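# Assemble two printed parts to match the displayed model

## Task

Join the two 3D-printed parts so that the result looks like the completed assembly sitting on the stand.

## Robot and tools

Robot: two arms, left_arm (the robot's own left, on the +y side) and right_arm (on the -y side). Each ends in a parallel gripper. Its fingers point along the gripper's own +z axis and close along its y axis. Bases in the scene frame: left_arm at (-0.016, +0.258, +0.593) m, right_arm at (-0.016, -0.258, +0.593) m. Arm names do not match the left or right of an image.

Scene frame: z = 0 is the table top and +z is up. +x points forward over the table, which starts near x = +0.15 m and may sit at a slant. +y is toward left_arm. end_effector_position (metres) and end_effector_quat_wxyz are given in this frame. The position is the point between the finger pads, about 1 cm short of the tips. Reported poses can be off by a few centimetres, more at long reach.

The 14-number row is used by both execute_actions and move. It is one flat list covering both arms, every value in [-1, 1]: dx, dy, dz, rx, ry, rz, opening for left_arm, then the same seven for right_arm. Always send all 14, even when only one arm should move. dx, dy, dz are an offset along the scene axes, and 1.0 equals 0.6 m. rx, ry, rz together form one rotation vector, where 1.0 equals 180 degrees, turning about the Hand target's position. These six are offsets from the arm's Hand target as it stood when the action or move began. They are not poses, and sending the same offset again moves the arm further. All zeros re-requests the current Hand target. opening is absolute: +1 is fully open (0.094 m) and -1 is closed. A 0 here is a real command to go half open, so repeat the present value to leave a gripper unchanged.

execute_actions(actions, cameras): actions is a list of actions. Each action is a table of up to 15 rows, one row per 1/30 s step. If there are fewer than 15 rows, the last row is held for the remaining steps. Every row counts from the pose at the start of that action. Images are returned only when actions is empty or when cameras names them.

move(target, speed, blend, opening_speed, grip_force, blocking, cameras): drives each gripper in a straight line toward its offset target. target is one 14-number row or a list of up to 15 rows. In a list, every row is an offset from the same starting Hand targets, not from the row before. speed is the top path speed in m/s (0.002 to 4.3, default 0.25), and rotation is capped at twice that value in rad/s. Give one value, or one per target. blend (m) rounds the corners of a list, and 0 means a full stop at each point. opening_speed (per second on the -1..1 scale, at least 0.2) makes the fingers close gradually, which suits fragile parts. grip_force sets the newtons per finger pad, from 10 to 50. It stays in effect until changed, and lower values close more slowly. blocking=false returns after about 0.5 s while the move keeps running. A whole move is capped at 10 s. Moves do not avoid obstacles or the other arm.

wait(seconds 0 to 10) lets time run while the arms hold their commands. It returns early if a running move finishes. stop brakes the running move. zoom_image(camera, region [x0, y0, x1, y1] in pixels, at most 504 by 504) enlarges part of the newest image from one camera. Cameras: cam_head_left, cam_head_right, cam_bench, cam_left_wrist, cam_right_wrist, each 896x504. Use ["all"] to get every camera, and never pass an unknown name. finished_scene ends the attempt permanently. Call it only when the assembly is complete and stays in place without support.

Reading results: Hand target is the pose you last commanded, after clipping, and the next offsets start from it. The gripper often comes to rest a little short of it because of friction and weight. Sending a new action, even all zeros, asks for the target again. If a gap remains, send the missing distance as an offset. grip_measured uses the same -1..1 scale. Empty, it can read up to about 2.5 mm wide. On a firmly held hard part it reads a few mm narrower than the part. Joint velocities "within noise" means the arm is still. Tool commands lists the current gripper commands. Joint torques include the arm's own weight and carry noise, so treat them only as rough hints of contact. The move: line states how the move ended: done, off_target, moving, held, fault. Any arm not named there is done, meaning within 10 mm and 2 degrees. limits=paced means a pose was clipped, and limits=held means steps were held back. Neither done nor off_target tells you whether the arm is touching anything.

Cautions: each step, the commanded orientation is limited to 40 degrees from the measured one, so split large turns into stages. Do not route a path near an arm's own base, as it can flip the shoulder. Steer around it. Faster moves lag and overshoot, and they hit harder. A target set beyond a contact point pushes harder, so after a contact command a pose back above it to relieve the push. Keep the grippers, their housings and the wrist cameras well apart, since collisions or squeezes between the arms can fail the attempt. Never close one gripper on the other's fingers. Do not let a part drop, fall off the table, or be released while it is moving. Avoid holding loads or keeping an arm stretched out for long. Motors overheat: a MOTOR HOT line appears at 85 °C, and at 100 °C that arm goes limp for 30 s or more. To release a part, command an opening well above grip_measured.

Each tool is called after "Emit:" by a JSON object that holds its "method" and its "body", one argument or row to a line.

## Session

Emit:
{"method": "execute_actions", "body": {
  "actions": []
}}

Scene clock: 0.00 s.
left_arm: end_effector_position=(+0.3151, +0.6306, +0.1434) grip_measured=+1.000 end_effector_quat_wxyz=(+0.081, +0.700, -0.709, +0.030) | right_arm: end_effector_position=(+0.6184, -0.5797, +0.1810) grip_measured=+1.000 end_effector_quat_wxyz=(-0.467, +0.251, -0.829, +0.179)
Joint positions: left_arm=[2.191 1.744 1.223 -0.214 0.636 -0.921 0.094] | right_arm=[-1.921 1.811 1.29 1.151 -0.422 -0.532 0.094]
Joint velocities: within noise
Joint torques (N m): no reading
Heat: left arm: hottest waist 23 °C; right arm: hottest elbow 22 °C.
Hand target: left_arm +0.3256, +0.6431, +0.1510; +0.065, +0.698, -0.713, +0.026 | right_arm +0.6250, -0.5853, +0.1878; +0.474, -0.251, +0.823, -0.187
Tool commands: left_gripper/opening=+1.0 right_gripper/opening=+1.0

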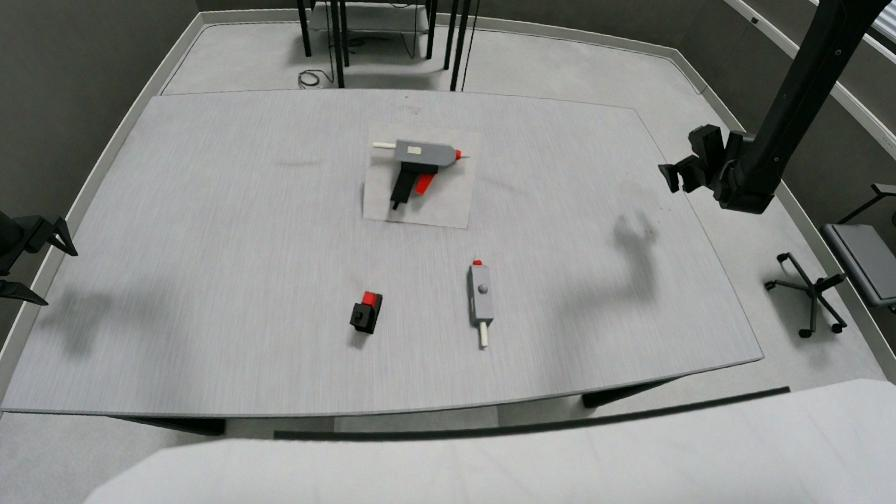

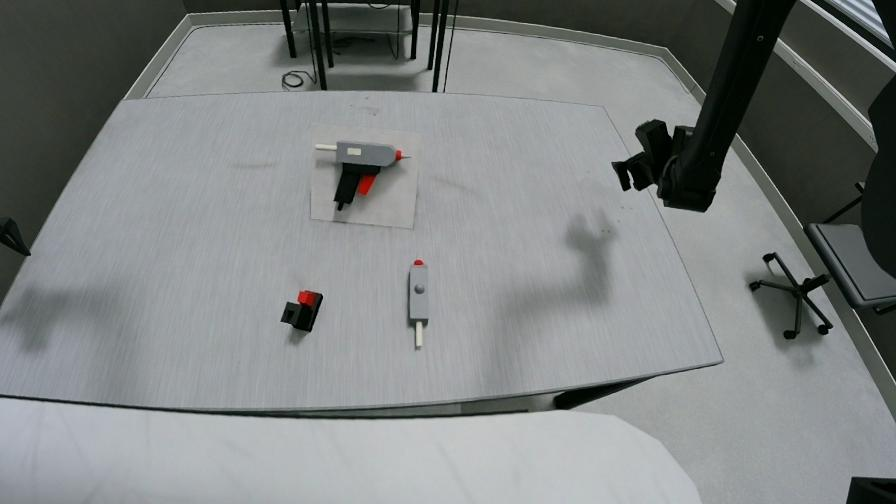

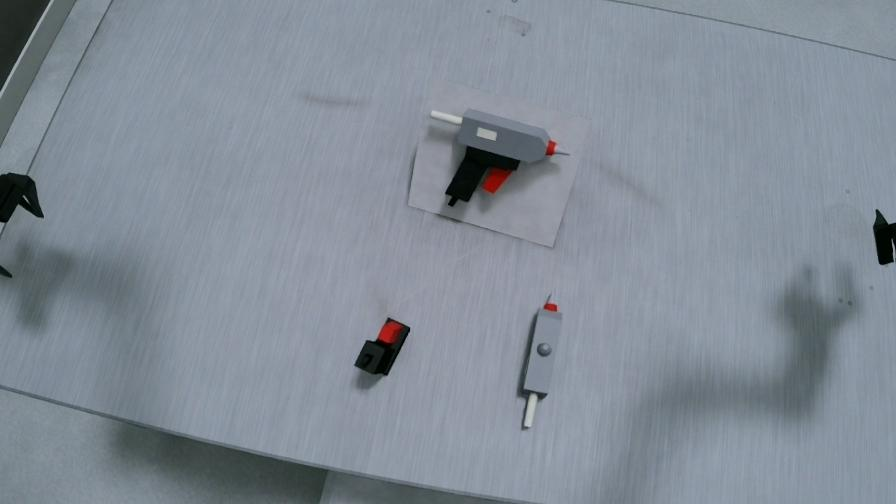

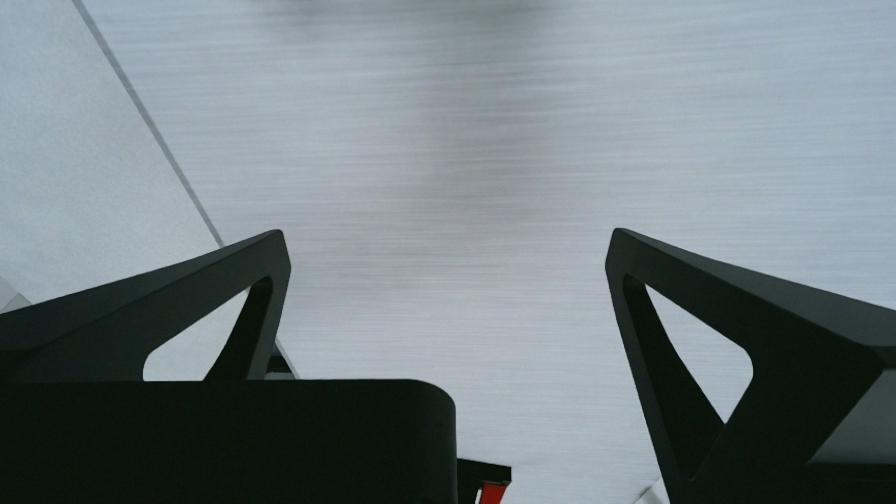

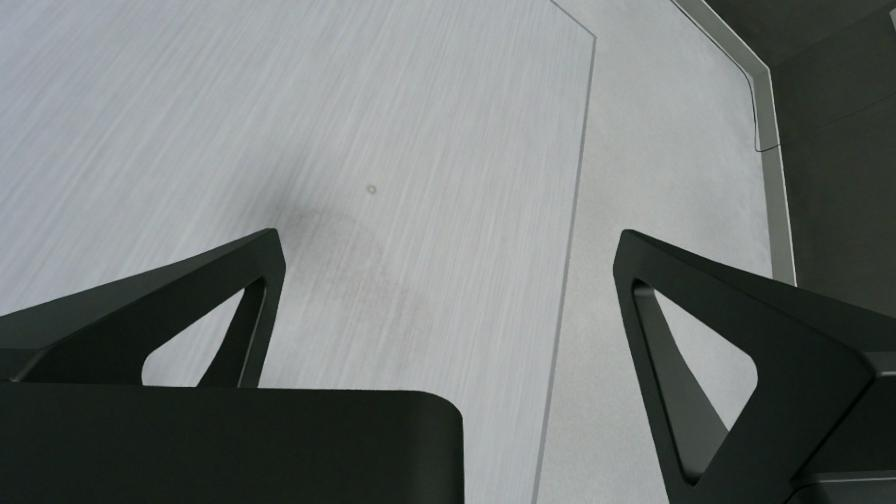

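Emit:
{"method": "zoom_image", "body": {
  "camera": "cam_bench",
  "region": [320, 270, 600, 440]
}}

Emit:
{"method": "zoom_image", "body": {
  "camera": "cam_bench",
  "region": [400, 80, 600, 250]
}}

Emit:
{"method": "zoom_image", "body": {
  "camera": "cam_head_left",
  "region": [330, 250, 520, 360]
}}

Emit:
{"method": "zoom_image", "body": {
  "camera": "cam_head_right",
  "region": [260, 250, 450, 360]
}}

Emit:
{"method": "zoom_image", "body": {
  "camera": "cam_head_left",
  "region": [350, 110, 490, 230]
}}

Scaled by 1.800 from the camera's 896x504 image, which has a finer 1280x720 frame.

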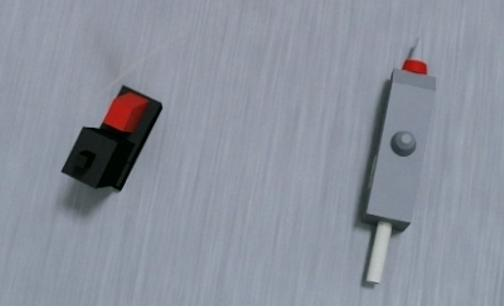

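Scaled by 2.520 from the camera's 896x504 image, which has a finer 1280x720 frame.

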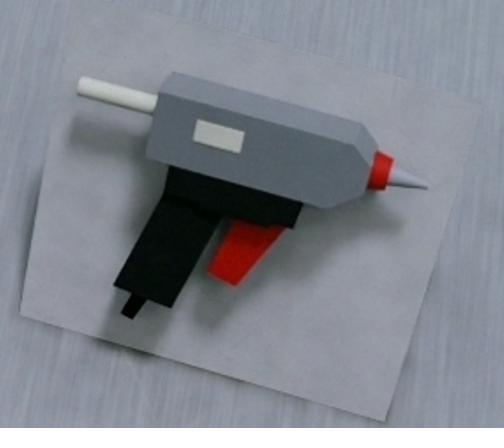

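Scaled by 2.653 from the camera's 896x504 image, which has a finer 1280x720 frame.

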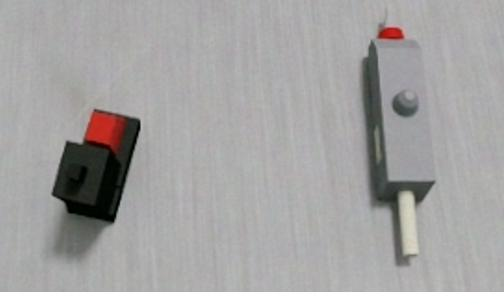

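Scaled by 2.653 from the camera's 896x504 image, which has a finer 1280x720 frame.

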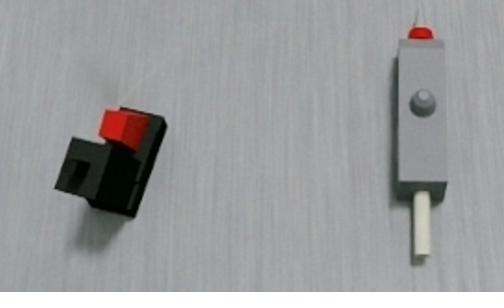

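Scaled by 3.600 from the camera's 896x504 image, which has a finer 1280x720 frame.

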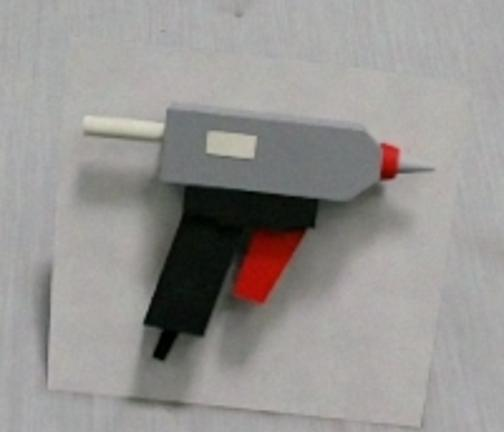

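Emit:
{"method": "move", "body": {
  "target": [-0.0427,-0.852,0.115,0.0152,-0.048,-0.5395,1,0,0,0,0,0,0,1],
  "speed": 0.4,
  "cameras": ["cam_bench","cam_left_wrist","cam_head_right"]
}}

Scene clock: 8.27 s.
left_arm: end_effector_position=(+0.2910, +0.1319, +0.2174) grip_measured=+1.000 end_effector_quat_wxyz=(-0.014, +0.071, +0.997, -0.001) | right_arm: end_effector_position=(+0.6184, -0.5797, +0.1810) grip_measured=+1.000 end_effector_quat_wxyz=(-0.467, +0.251, -0.829, +0.179)
Joint positions: left_arm=[1.01 1.552 0.58 0.4 -0.492 0.075 0.094] | right_arm=[-1.921 1.811 1.29 1.151 -0.422 -0.532 0.094]
Joint torques (N m): left_arm=[-5.07 -9.11 -1.94 1.31 -0.2 0] | right_arm=[-7.94 -14.56 1.59 1.57 -0.03 0.04]
Heat: left arm: hottest waist 23 °C; right arm: hottest elbow 22 °C.
Hand target: left_arm +0.2999, +0.1319, +0.2200; +0.000, +0.074, +0.997, +0.000 | right_arm +0.6250, -0.5853, +0.1878; +0.474, -0.251, +0.823, -0.187
Off the commanded pose: left_arm 0.009 m, 2 deg | right_arm 0.011 m, 1 deg.
move: off_target (right_arm)
camera_calibration:
cam_left_wrist: T_world_to_cam=[[-0.162752, -0.986596, 0.011807, 0.176939], [-0.806075, 0.139854, 0.575051, 0.100075], [-0.568995, 0.0840733, -0.818032, 0.455174], [0, 0, 0, 1]] pos_world=[0.368457, 0.122303, 0.31271]
Images, in order (width x height): cam_head_right 896x504, cam_bench 896x504, cam_left_wrist 896x504.

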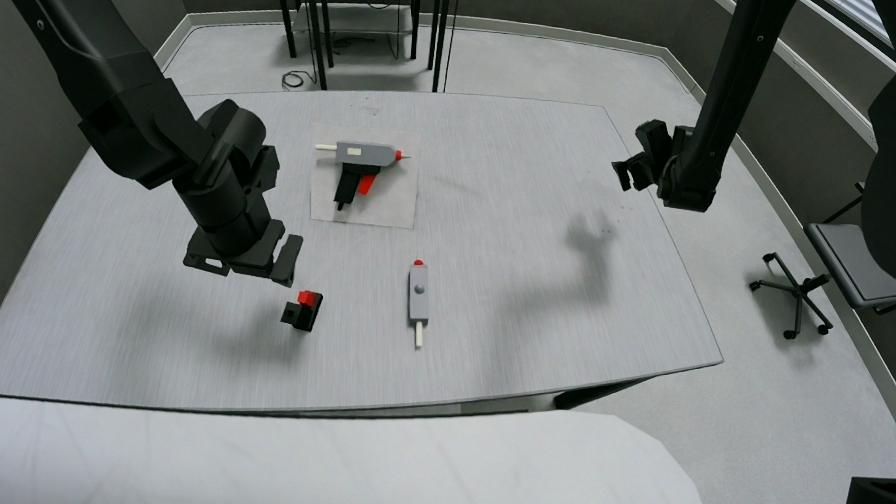

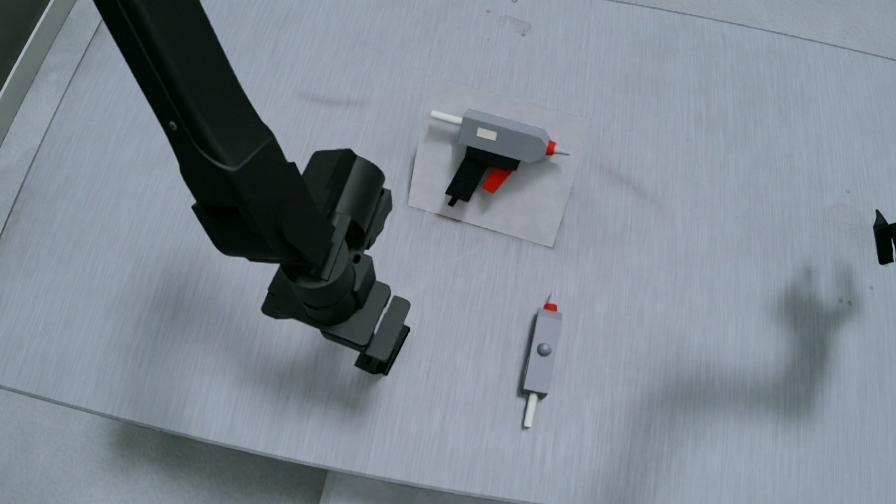

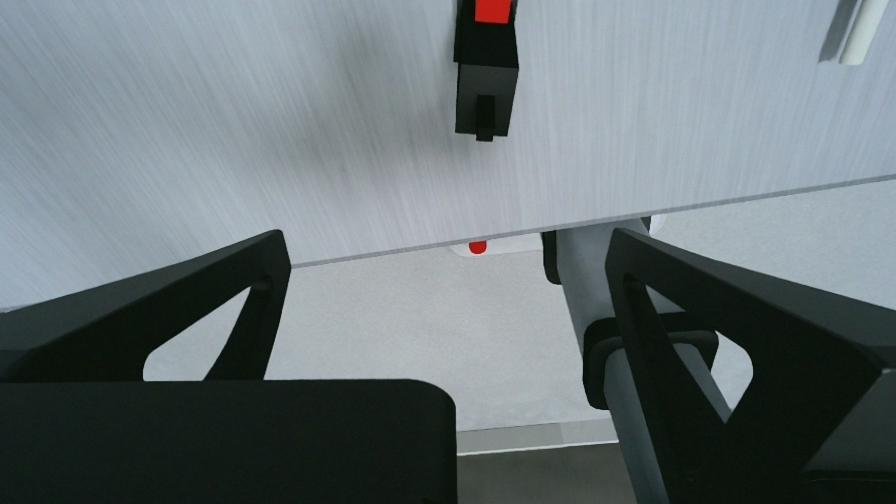

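Emit:
{"method": "move", "body": {
  "target": [0.01,-0.025,-0.175,0,0,0,1,0,0,0,0,0,0,1],
  "cameras": ["cam_bench","cam_left_wrist","cam_head_right"]
}}

Emit:
{"method": "zoom_image", "body": {
  "camera": "cam_left_wrist",
  "region": [250, 0, 650, 300]
}}

Scene clock: 10.93 s.
left_arm: end_effector_position=(+0.2908, +0.1178, +0.1102) grip_measured=+1.000 end_effector_quat_wxyz=(-0.019, +0.071, +0.997, +0.000) | right_arm: end_effector_position=(+0.6184, -0.5797, +0.1810) grip_measured=+1.000 end_effector_quat_wxyz=(-0.467, +0.251, -0.829, +0.179)
Joint positions: left_arm=[1.094 1.86 0.816 0.484 -0.424 0.121 0.094] | right_arm=[-1.921 1.811 1.29 1.151 -0.422 -0.532 0.094]
Joint torques (N m): left_arm=[-6.95 -10.64 -2.48 1.24 0.02 -0.03] | right_arm=[-8 -14.56 1.61 1.55 -0.02 0.04]
Heat: left arm: hottest waist 23 °C; right arm: hottest elbow 22 °C.
Hand target: left_arm +0.3059, +0.1169, +0.1150; +0.000, +0.074, +0.997, +0.000 | right_arm +0.6250, -0.5853, +0.1878; +0.474, -0.251, +0.823, -0.187
Off the commanded pose: left_arm 0.016 m, 2 deg | right_arm 0.011 m, 1 deg.
move: off_target (left_arm, right_arm)
camera_calibration:
cam_left_wrist: T_world_to_cam=[[-0.162694, -0.986634, 0.00916122, 0.164535], [-0.800952, 0.137486, 0.58273, 0.161403], [-0.576201, 0.0874688, -0.812614, 0.369651], [0, 0, 0, 1]] pos_world=[0.369038, 0.107812, 0.204823]
Images, in order (width x height): cam_head_right 896x504, cam_bench 896x504, cam_left_wrist 896x504.

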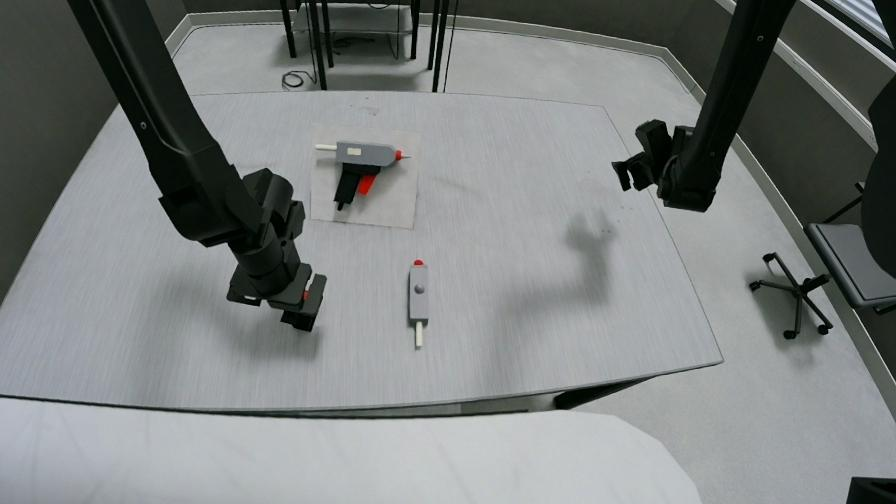

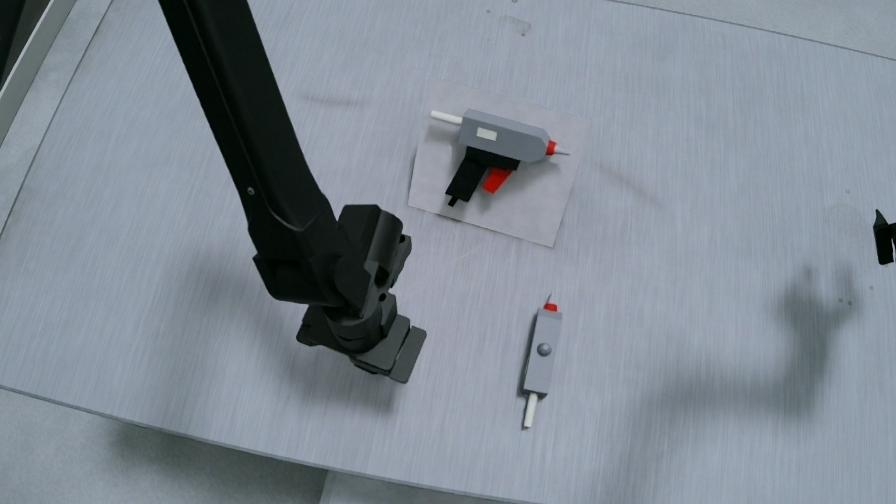

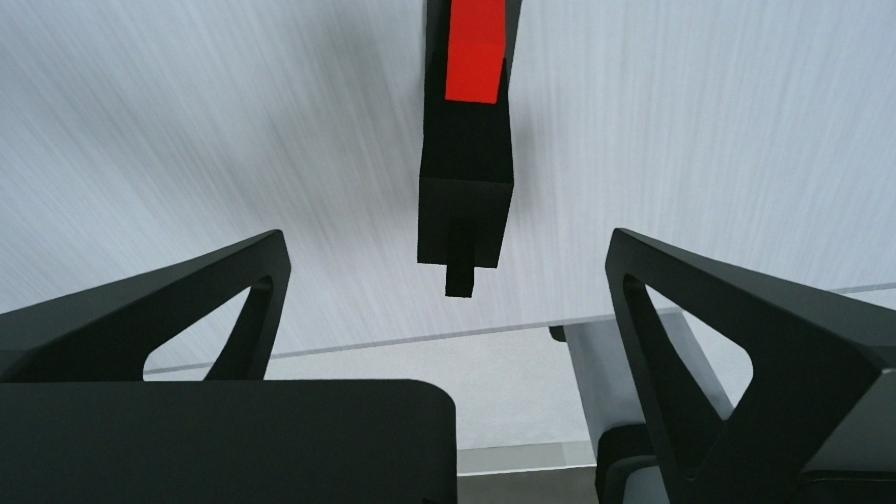

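Scaled by 1.260 from the camera's 896x504 image, which has a finer 1280x720 frame.

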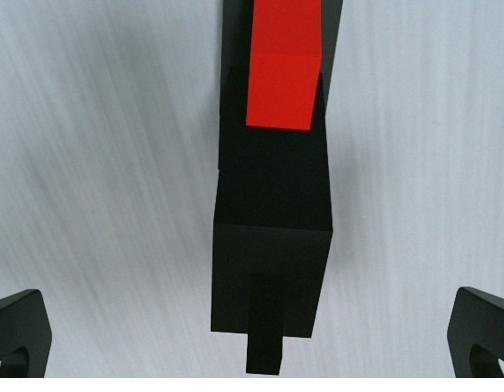

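Emit:
{"method": "move", "body": {
  "target": [0.003,-0.009,-0.108,0,0,-0.0167,1,0,0,0,0,0,0,1],
  "speed": 0.12,
  "cameras": ["cam_bench","cam_left_wrist","cam_head_right"]
}}

Emit:
{"method": "zoom_image", "body": {
  "camera": "cam_head_right",
  "region": [220, 240, 380, 350]
}}

Scene clock: 13.80 s.
left_arm: end_effector_position=(+0.2973, +0.1127, +0.0473) grip_measured=+1.000 end_effector_quat_wxyz=(-0.013, +0.095, +0.995, +0.001) | right_arm: end_effector_position=(+0.6184, -0.5797, +0.1810) grip_measured=+1.000 end_effector_quat_wxyz=(-0.467, +0.251, -0.829, +0.179)
Joint positions: left_arm=[1.136 2.009 0.979 0.492 -0.391 0.197 0.094] | right_arm=[-1.921 1.811 1.29 1.151 -0.422 -0.532 0.094]
Joint torques (N m): left_arm=[-6.89 -9.93 -2.51 1.18 0.04 0.03] | right_arm=[-7.88 -14.62 1.62 1.58 -0.02 0.04]
Heat: left arm: hottest waist 23 °C; right arm: hottest elbow 22 °C.
Hand target: left_arm +0.3077, +0.1115, +0.0502; +0.000, +0.100, +0.995, +0.000 | right_arm +0.6250, -0.5853, +0.1878; +0.474, -0.251, +0.823, -0.187
Off the commanded pose: left_arm 0.011 m, 2 deg | right_arm 0.011 m, 1 deg.
move: off_target (left_arm, right_arm)
camera_calibration:
cam_left_wrist: T_world_to_cam=[[-0.210427, -0.977583, 0.00718228, 0.17441], [-0.799702, 0.176354, 0.573912, 0.199705], [-0.562314, 0.115023, -0.818885, 0.315893], [0, 0, 0, 1]] pos_world=[0.374036, 0.0989468, 0.142815]
Images, in order (width x height): cam_head_right 896x504, cam_bench 896x504, cam_left_wrist 896x504.

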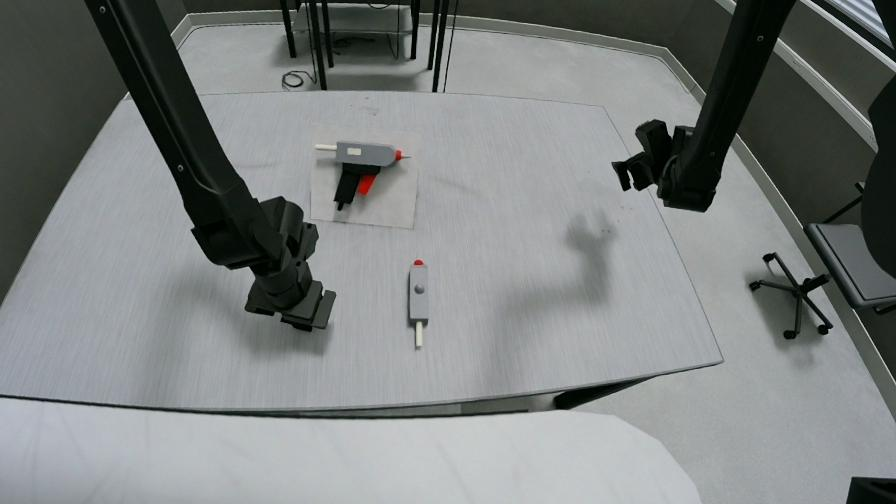

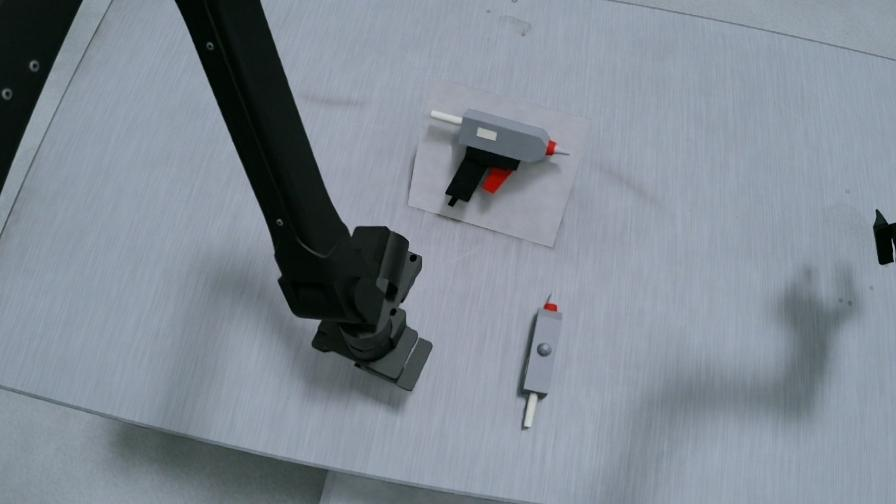

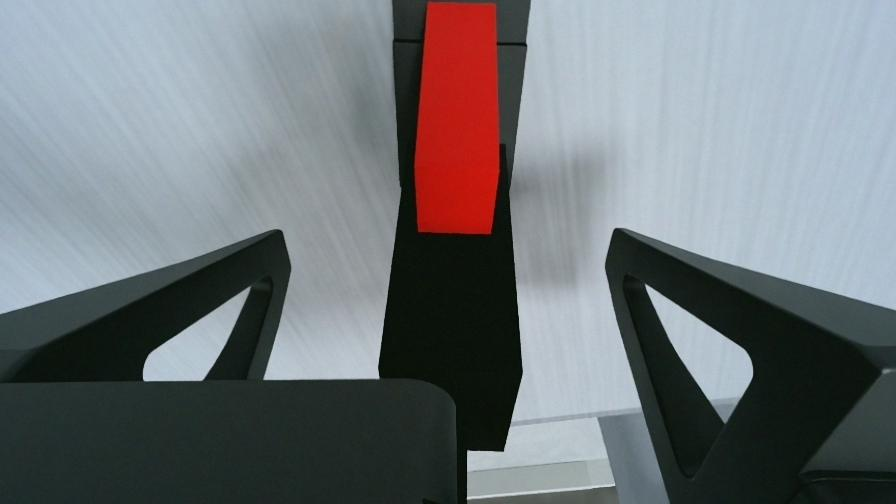

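Scaled by 3.150 from the camera's 896x504 image, which has a finer 1280x720 frame.

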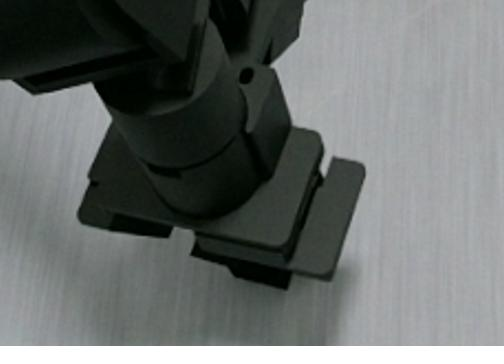

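Emit:
{"method": "move", "body": {
  "target": [-0.025,0,-0.008,0,0,0,1,0,0,0,0,0,0,1],
  "speed": 0.12,
  "cameras": ["cam_left_wrist"]
}}

Scene clock: 15.47 s.
left_arm: end_effector_position=(+0.2895, +0.1106, +0.0425) grip_measured=+1.000 end_effector_quat_wxyz=(-0.009, +0.094, +0.996, +0.002) | right_arm: end_effector_position=(+0.6184, -0.5797, +0.1810) grip_measured=+1.000 end_effector_quat_wxyz=(-0.467, +0.251, -0.829, +0.179)
Joint positions: left_arm=[1.136 2.037 0.979 0.53 -0.391 0.199 0.094] | right_arm=[-1.921 1.811 1.29 1.151 -0.422 -0.532 0.094]
Joint torques (N m): left_arm=[-6.53 -9.23 -3.36 1.37 0.05 0.03] | right_arm=[-7.88 -14.62 1.62 1.57 -0.02 0.03]
Heat: left arm: hottest waist 23 °C; right arm: hottest elbow 22 °C.
Hand target: left_arm +0.2927, +0.1115, +0.0454; +0.000, +0.100, +0.995, +0.000 | right_arm +0.6250, -0.5853, +0.1878; +0.474, -0.251, +0.823, -0.187
Off the commanded pose: left_arm 0.004 m, 1 deg | right_arm 0.011 m, 1 deg.
move: off_target (right_arm)
camera_calibration:
cam_left_wrist: T_world_to_cam=[[-0.207968, -0.978123, 0.00496487, 0.170195], [-0.805784, 0.174198, 0.56601, 0.1989], [-0.554492, 0.113711, -0.824383, 0.305844], [0, 0, 0, 1]] pos_world=[0.365254, 0.0970454, 0.138708]
Images, in order (width x height): cam_left_wrist 896x504.

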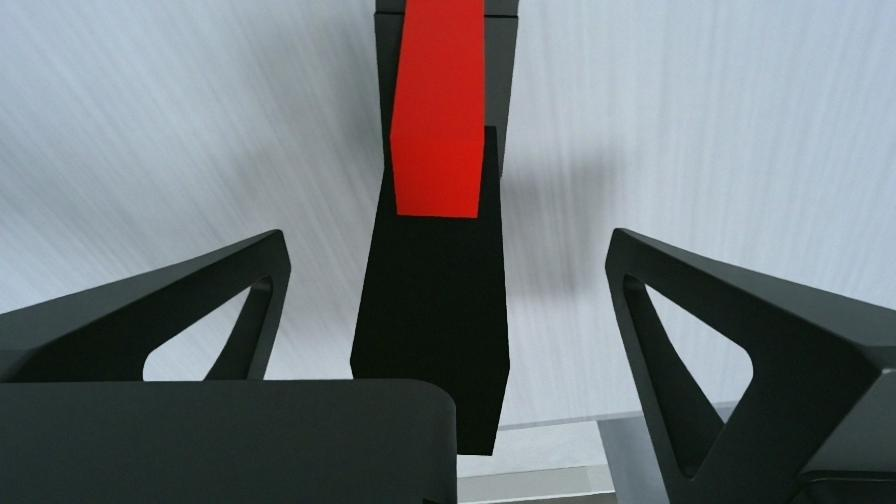

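Emit:
{"method": "move", "body": {
  "target": [-0.02,0.006,-0.002,0,0,0,1,0,0,0,0,0,0,1],
  "speed": 0.12,
  "cameras": ["cam_left_wrist"]
}}

Scene clock: 16.93 s.
left_arm: end_effector_position=(+0.2906, +0.1119, +0.0411) grip_measured=+1.000 end_effector_quat_wxyz=(+0.001, +0.092, +0.996, +0.003) | right_arm: end_effector_position=(+0.6184, -0.5797, +0.1810) grip_measured=+1.000 end_effector_quat_wxyz=(-0.467, +0.251, -0.829, +0.179)
Joint positions: left_arm=[1.139 2.044 0.976 0.562 -0.389 0.204 0.094] | right_arm=[-1.921 1.811 1.29 1.151 -0.422 -0.532 0.094]
Joint torques (N m): left_arm=[-6.3 -8.41 -4.27 1.51 0.08 -0.01] | right_arm=[-7.94 -14.56 1.63 1.55 -0.02 0.03]
Heat: left arm: hottest waist 23 °C; right arm: hottest elbow 22 °C.
Hand target: left_arm +0.2807, +0.1151, +0.0442; +0.000, +0.100, +0.995, +0.000 | right_arm +0.6250, -0.5853, +0.1878; +0.474, -0.251, +0.823, -0.187
Off the commanded pose: left_arm 0.011 m, 1 deg | right_arm 0.011 m, 1 deg.
move: off_target (left_arm, right_arm)
camera_calibration:
cam_left_wrist: T_world_to_cam=[[-0.20329, -0.979118, -0.000446511, 0.170745], [-0.817375, 0.169457, 0.550619, 0.204783], [-0.539046, 0.1123, -0.834756, 0.301261], [0, 0, 0, 1]] pos_world=[0.364489, 0.0986457, 0.138799]
Images, in order (width x height): cam_left_wrist 896x504.

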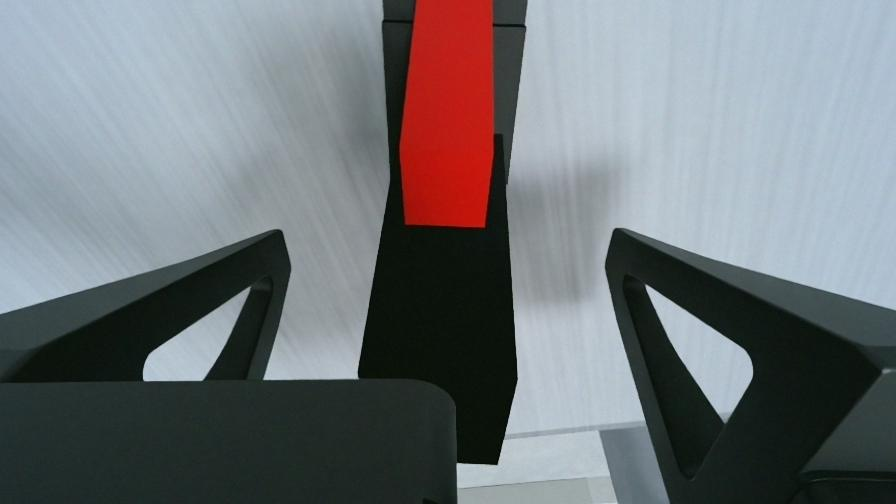

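Emit:
{"method": "move", "body": {
  "target": [-0.02,0,0.002,0,0,0,1,0,0,0,0,0,0,1],
  "speed": 0.12,
  "cameras": ["cam_left_wrist"]
}}

Scene clock: 19.43 s.
left_arm: end_effector_position=(+0.2796, +0.1138, +0.0370) grip_measured=+1.000 end_effector_quat_wxyz=(+0.002, +0.090, +0.996, +0.005) | right_arm: end_effector_position=(+0.6184, -0.5797, +0.1810) grip_measured=+1.000 end_effector_quat_wxyz=(-0.467, +0.251, -0.829, +0.179)
Joint positions: left_arm=[1.145 2.071 0.97 0.599 -0.386 0.204 0.094] | right_arm=[-1.921 1.811 1.29 1.151 -0.422 -0.532 0.094]
Joint torques (N m): left_arm=[-6.59 -8.82 -5.31 1.35 0.05 0.02] | right_arm=[-7.94 -14.56 1.62 1.52 -0.02 0.03]
Heat: left arm: hottest waist 23 °C; right arm: hottest elbow 22 °C.
Hand target: left_arm +0.2687, +0.1151, +0.0454; +0.000, +0.100, +0.995, +0.000 | right_arm +0.6250, -0.5853, +0.1878; +0.474, -0.251, +0.823, -0.187
Off the commanded pose: left_arm 0.014 m, 1 deg | right_arm 0.011 m, 1 deg.
move: off_target (left_arm, right_arm)
camera_calibration:
cam_left_wrist: T_world_to_cam=[[-0.198908, -0.980012, -0.00331816, 0.169258], [-0.819892, 0.164553, 0.548361, 0.199139], [-0.536854, 0.111794, -0.836235, 0.291232], [0, 0, 0, 1]] pos_world=[0.353289, 0.100548, 0.1349]
Images, in order (width x height): cam_left_wrist 896x504.

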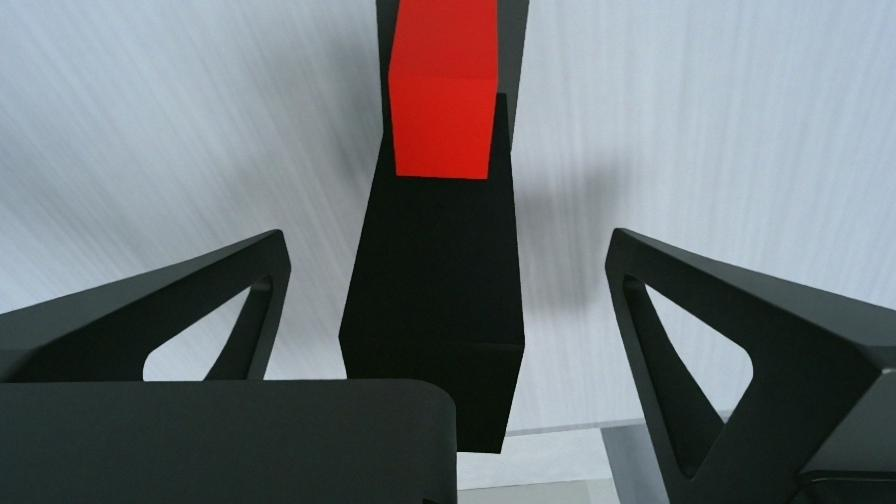

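Emit:
{"method": "move", "body": {
  "target": [0,0,0,0,0,0,-0.9,0,0,0,0,0,0,1],
  "opening_speed": 1.0,
  "grip_force": [40,50],
  "cameras": ["cam_left_wrist"]
}}

Emit:
{"method": "move", "body": {
  "target": [0.035,-0.03,0.2,0,0,0.06,-0.9,0,0,0,0,0,0,1],
  "speed": 0.15,
  "cameras": ["all"]
}}

Scene clock: 23.30 s.
left_arm: end_effector_position=(+0.2795, +0.1141, +0.0370) grip_measured=-0.423 end_effector_quat_wxyz=(+0.002, +0.090, +0.996, +0.005) | right_arm: end_effector_position=(+0.6184, -0.5797, +0.1810) grip_measured=+1.000 end_effector_quat_wxyz=(-0.467, +0.251, -0.829, +0.179)
Joint positions: left_arm=[1.145 2.071 0.97 0.599 -0.387 0.204 0.027] | right_arm=[-1.921 1.811 1.29 1.151 -0.422 -0.532 0.094]
Joint torques (N m): left_arm=[-6.36 -9.23 -5.41 1.46 0.05 0.01] | right_arm=[-8 -14.62 1.61 1.57 -0.03 0.04]
Heat: left arm: hottest waist 23 °C; right arm: hottest elbow 22 °C.
Hand target: left_arm +0.2687, +0.1151, +0.0454; +0.000, +0.100, +0.995, +0.000 | right_arm +0.6250, -0.5853, +0.1878; +0.474, -0.251, +0.823, -0.187
Off the commanded pose: left_arm 0.014 m, 1 deg | right_arm 0.011 m, 1 deg.
grip_force (N): 40, 50
move: off_target (left_arm, right_arm)
camera_calibration:
cam_left_wrist: T_world_to_cam=[[-0.19892, -0.980004, -0.00485086, 0.169569], [-0.819838, 0.163694, 0.548699, 0.199197], [-0.536933, 0.113124, -0.836006, 0.291002], [0, 0, 0, 1]] pos_world=[0.353289, 0.100651, 0.134803]
Images, in order (width x height): cam_left_wrist 896x504.

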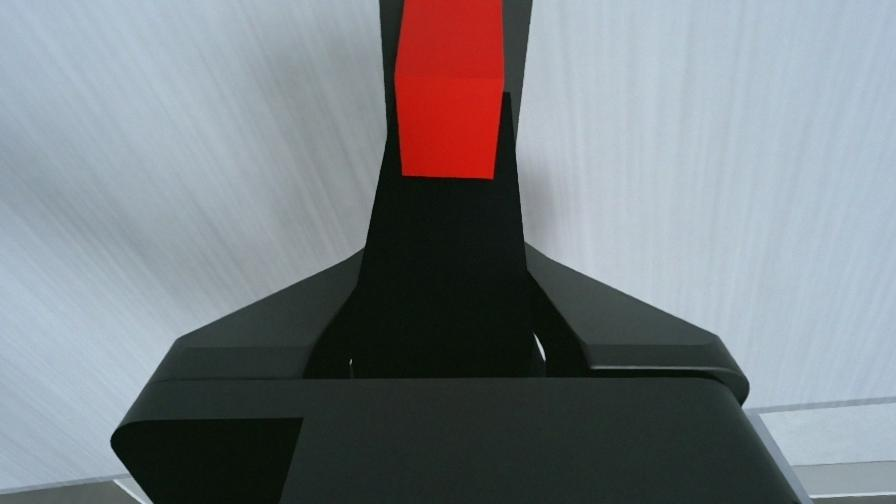

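Scene clock: 25.03 s.
left_arm: end_effector_position=(+0.3002, +0.0989, +0.1534) grip_measured=-0.423 end_effector_quat_wxyz=(+0.008, +0.008, +1.000, +0.002) | right_arm: end_effector_position=(+0.6184, -0.5797, +0.1810) grip_measured=+1.000 end_effector_quat_wxyz=(-0.467, +0.251, -0.829, +0.179)
Joint positions: left_arm=[1.011 1.779 0.738 0.519 -0.498 -0.028 0.027] | right_arm=[-1.921 1.811 1.29 1.151 -0.422 -0.532 0.094]
Joint torques (N m): left_arm=[-7.94 -9.99 -4.38 0.09 -0.24 -0.24] | right_arm=[-7.94 -14.62 1.61 1.54 -0.03 0.04]
Heat: left arm: hottest waist 23 °C; right arm: hottest elbow 22 °C.
Hand target: left_arm +0.2897, +0.0971, +0.1654; +0.000, +0.006, +1.000, +0.000 | right_arm +0.6250, -0.5853, +0.1878; +0.474, -0.251, +0.823, -0.187
Off the commanded pose: left_arm 0.016 m, 1 deg | right_arm 0.011 m, 1 deg.
grip_force (N): 40, 50
move: off_target (left_arm, right_arm)
camera_calibration:
cam_left_wrist: T_world_to_cam=[[-0.0362633, -0.999341, 0.00153645, 0.111525], [-0.8419, 0.0313785, 0.53872, 0.1759], [-0.538414, 0.0182423, -0.842483, 0.412015], [0, 0, 0, 1]] pos_world=[0.373969, 0.0984158, 0.252183]

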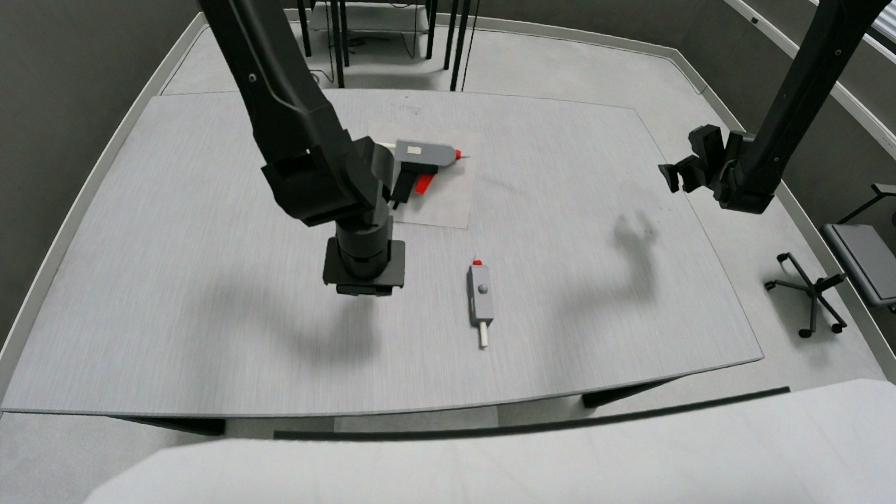

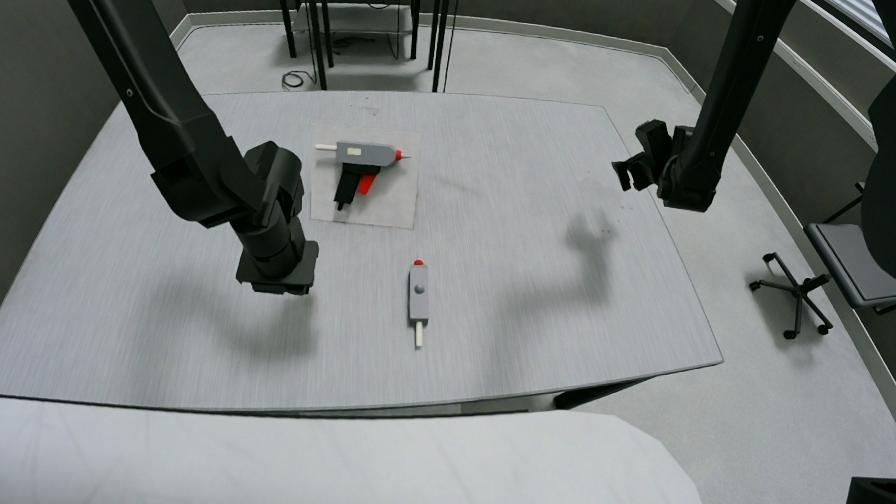

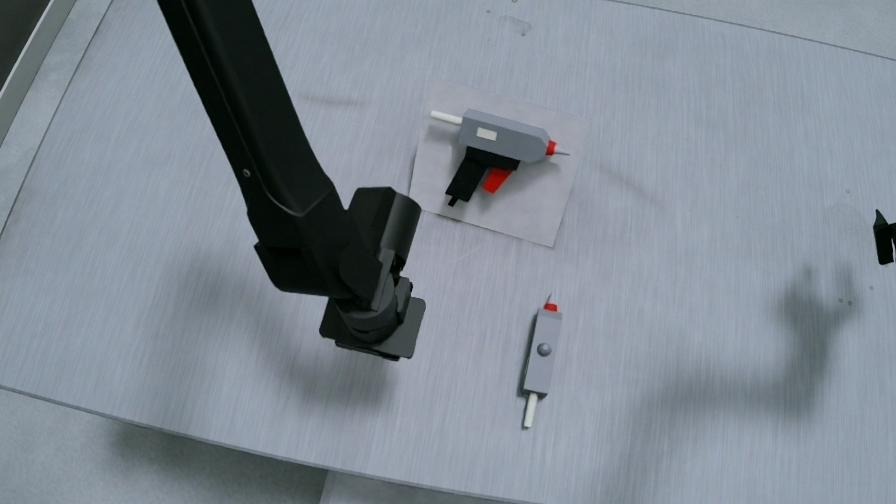

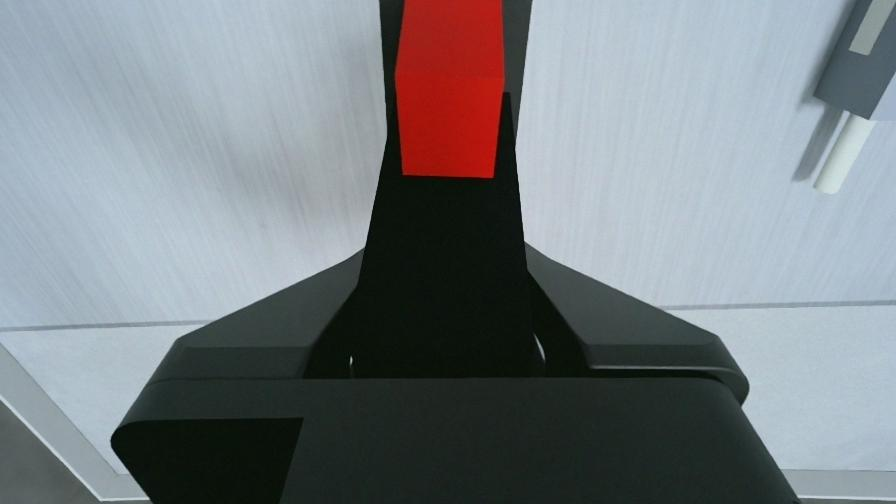

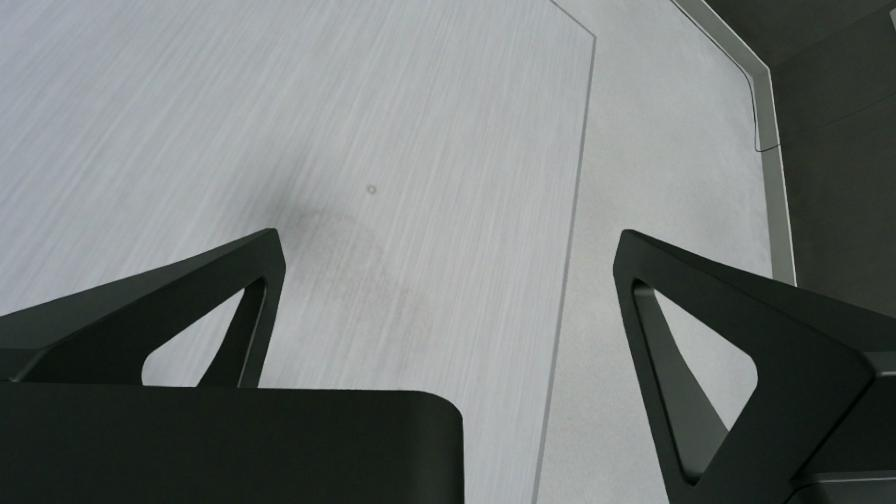

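Emit:
{"method": "zoom_image", "body": {
  "camera": "cam_bench",
  "region": [425, 95, 575, 210]
}}

Emit:
{"method": "zoom_image", "body": {
  "camera": "cam_bench",
  "region": [490, 280, 600, 440]
}}

Emit:
{"method": "zoom_image", "body": {
  "camera": "cam_head_right",
  "region": [380, 250, 460, 355]
}}

Emit:
{"method": "zoom_image", "body": {
  "camera": "cam_head_left",
  "region": [440, 250, 520, 355]
}}

Scaled by 3.360 from the camera's 896x504 image, which has a finer 1280x720 frame.

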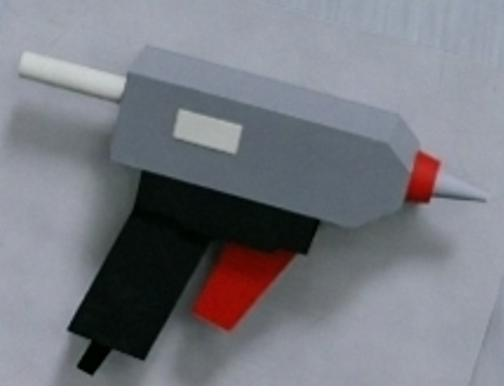

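Scaled by 3.150 from the camera's 896x504 image, which has a finer 1280x720 frame.

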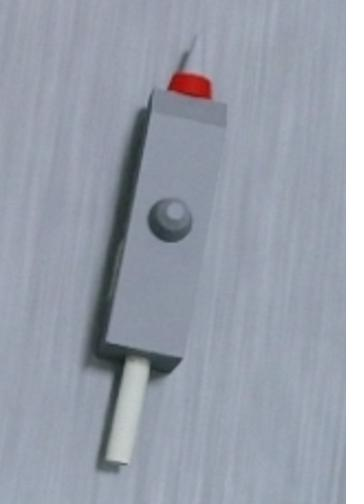

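Scaled by 4.800 from the camera's 896x504 image, which has a finer 1280x720 frame.

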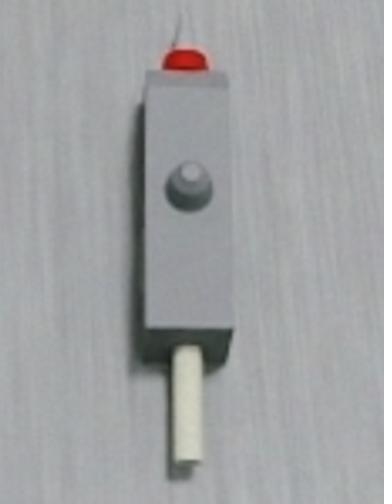

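Scaled by 4.800 from the camera's 896x504 image, which has a finer 1280x720 frame.

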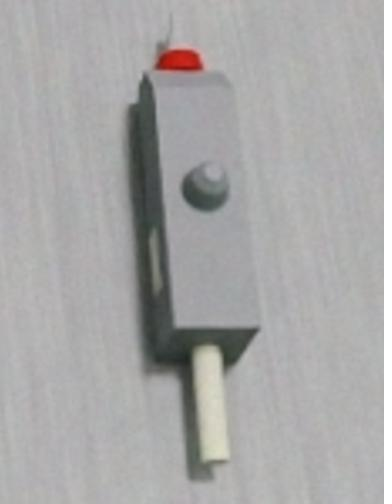

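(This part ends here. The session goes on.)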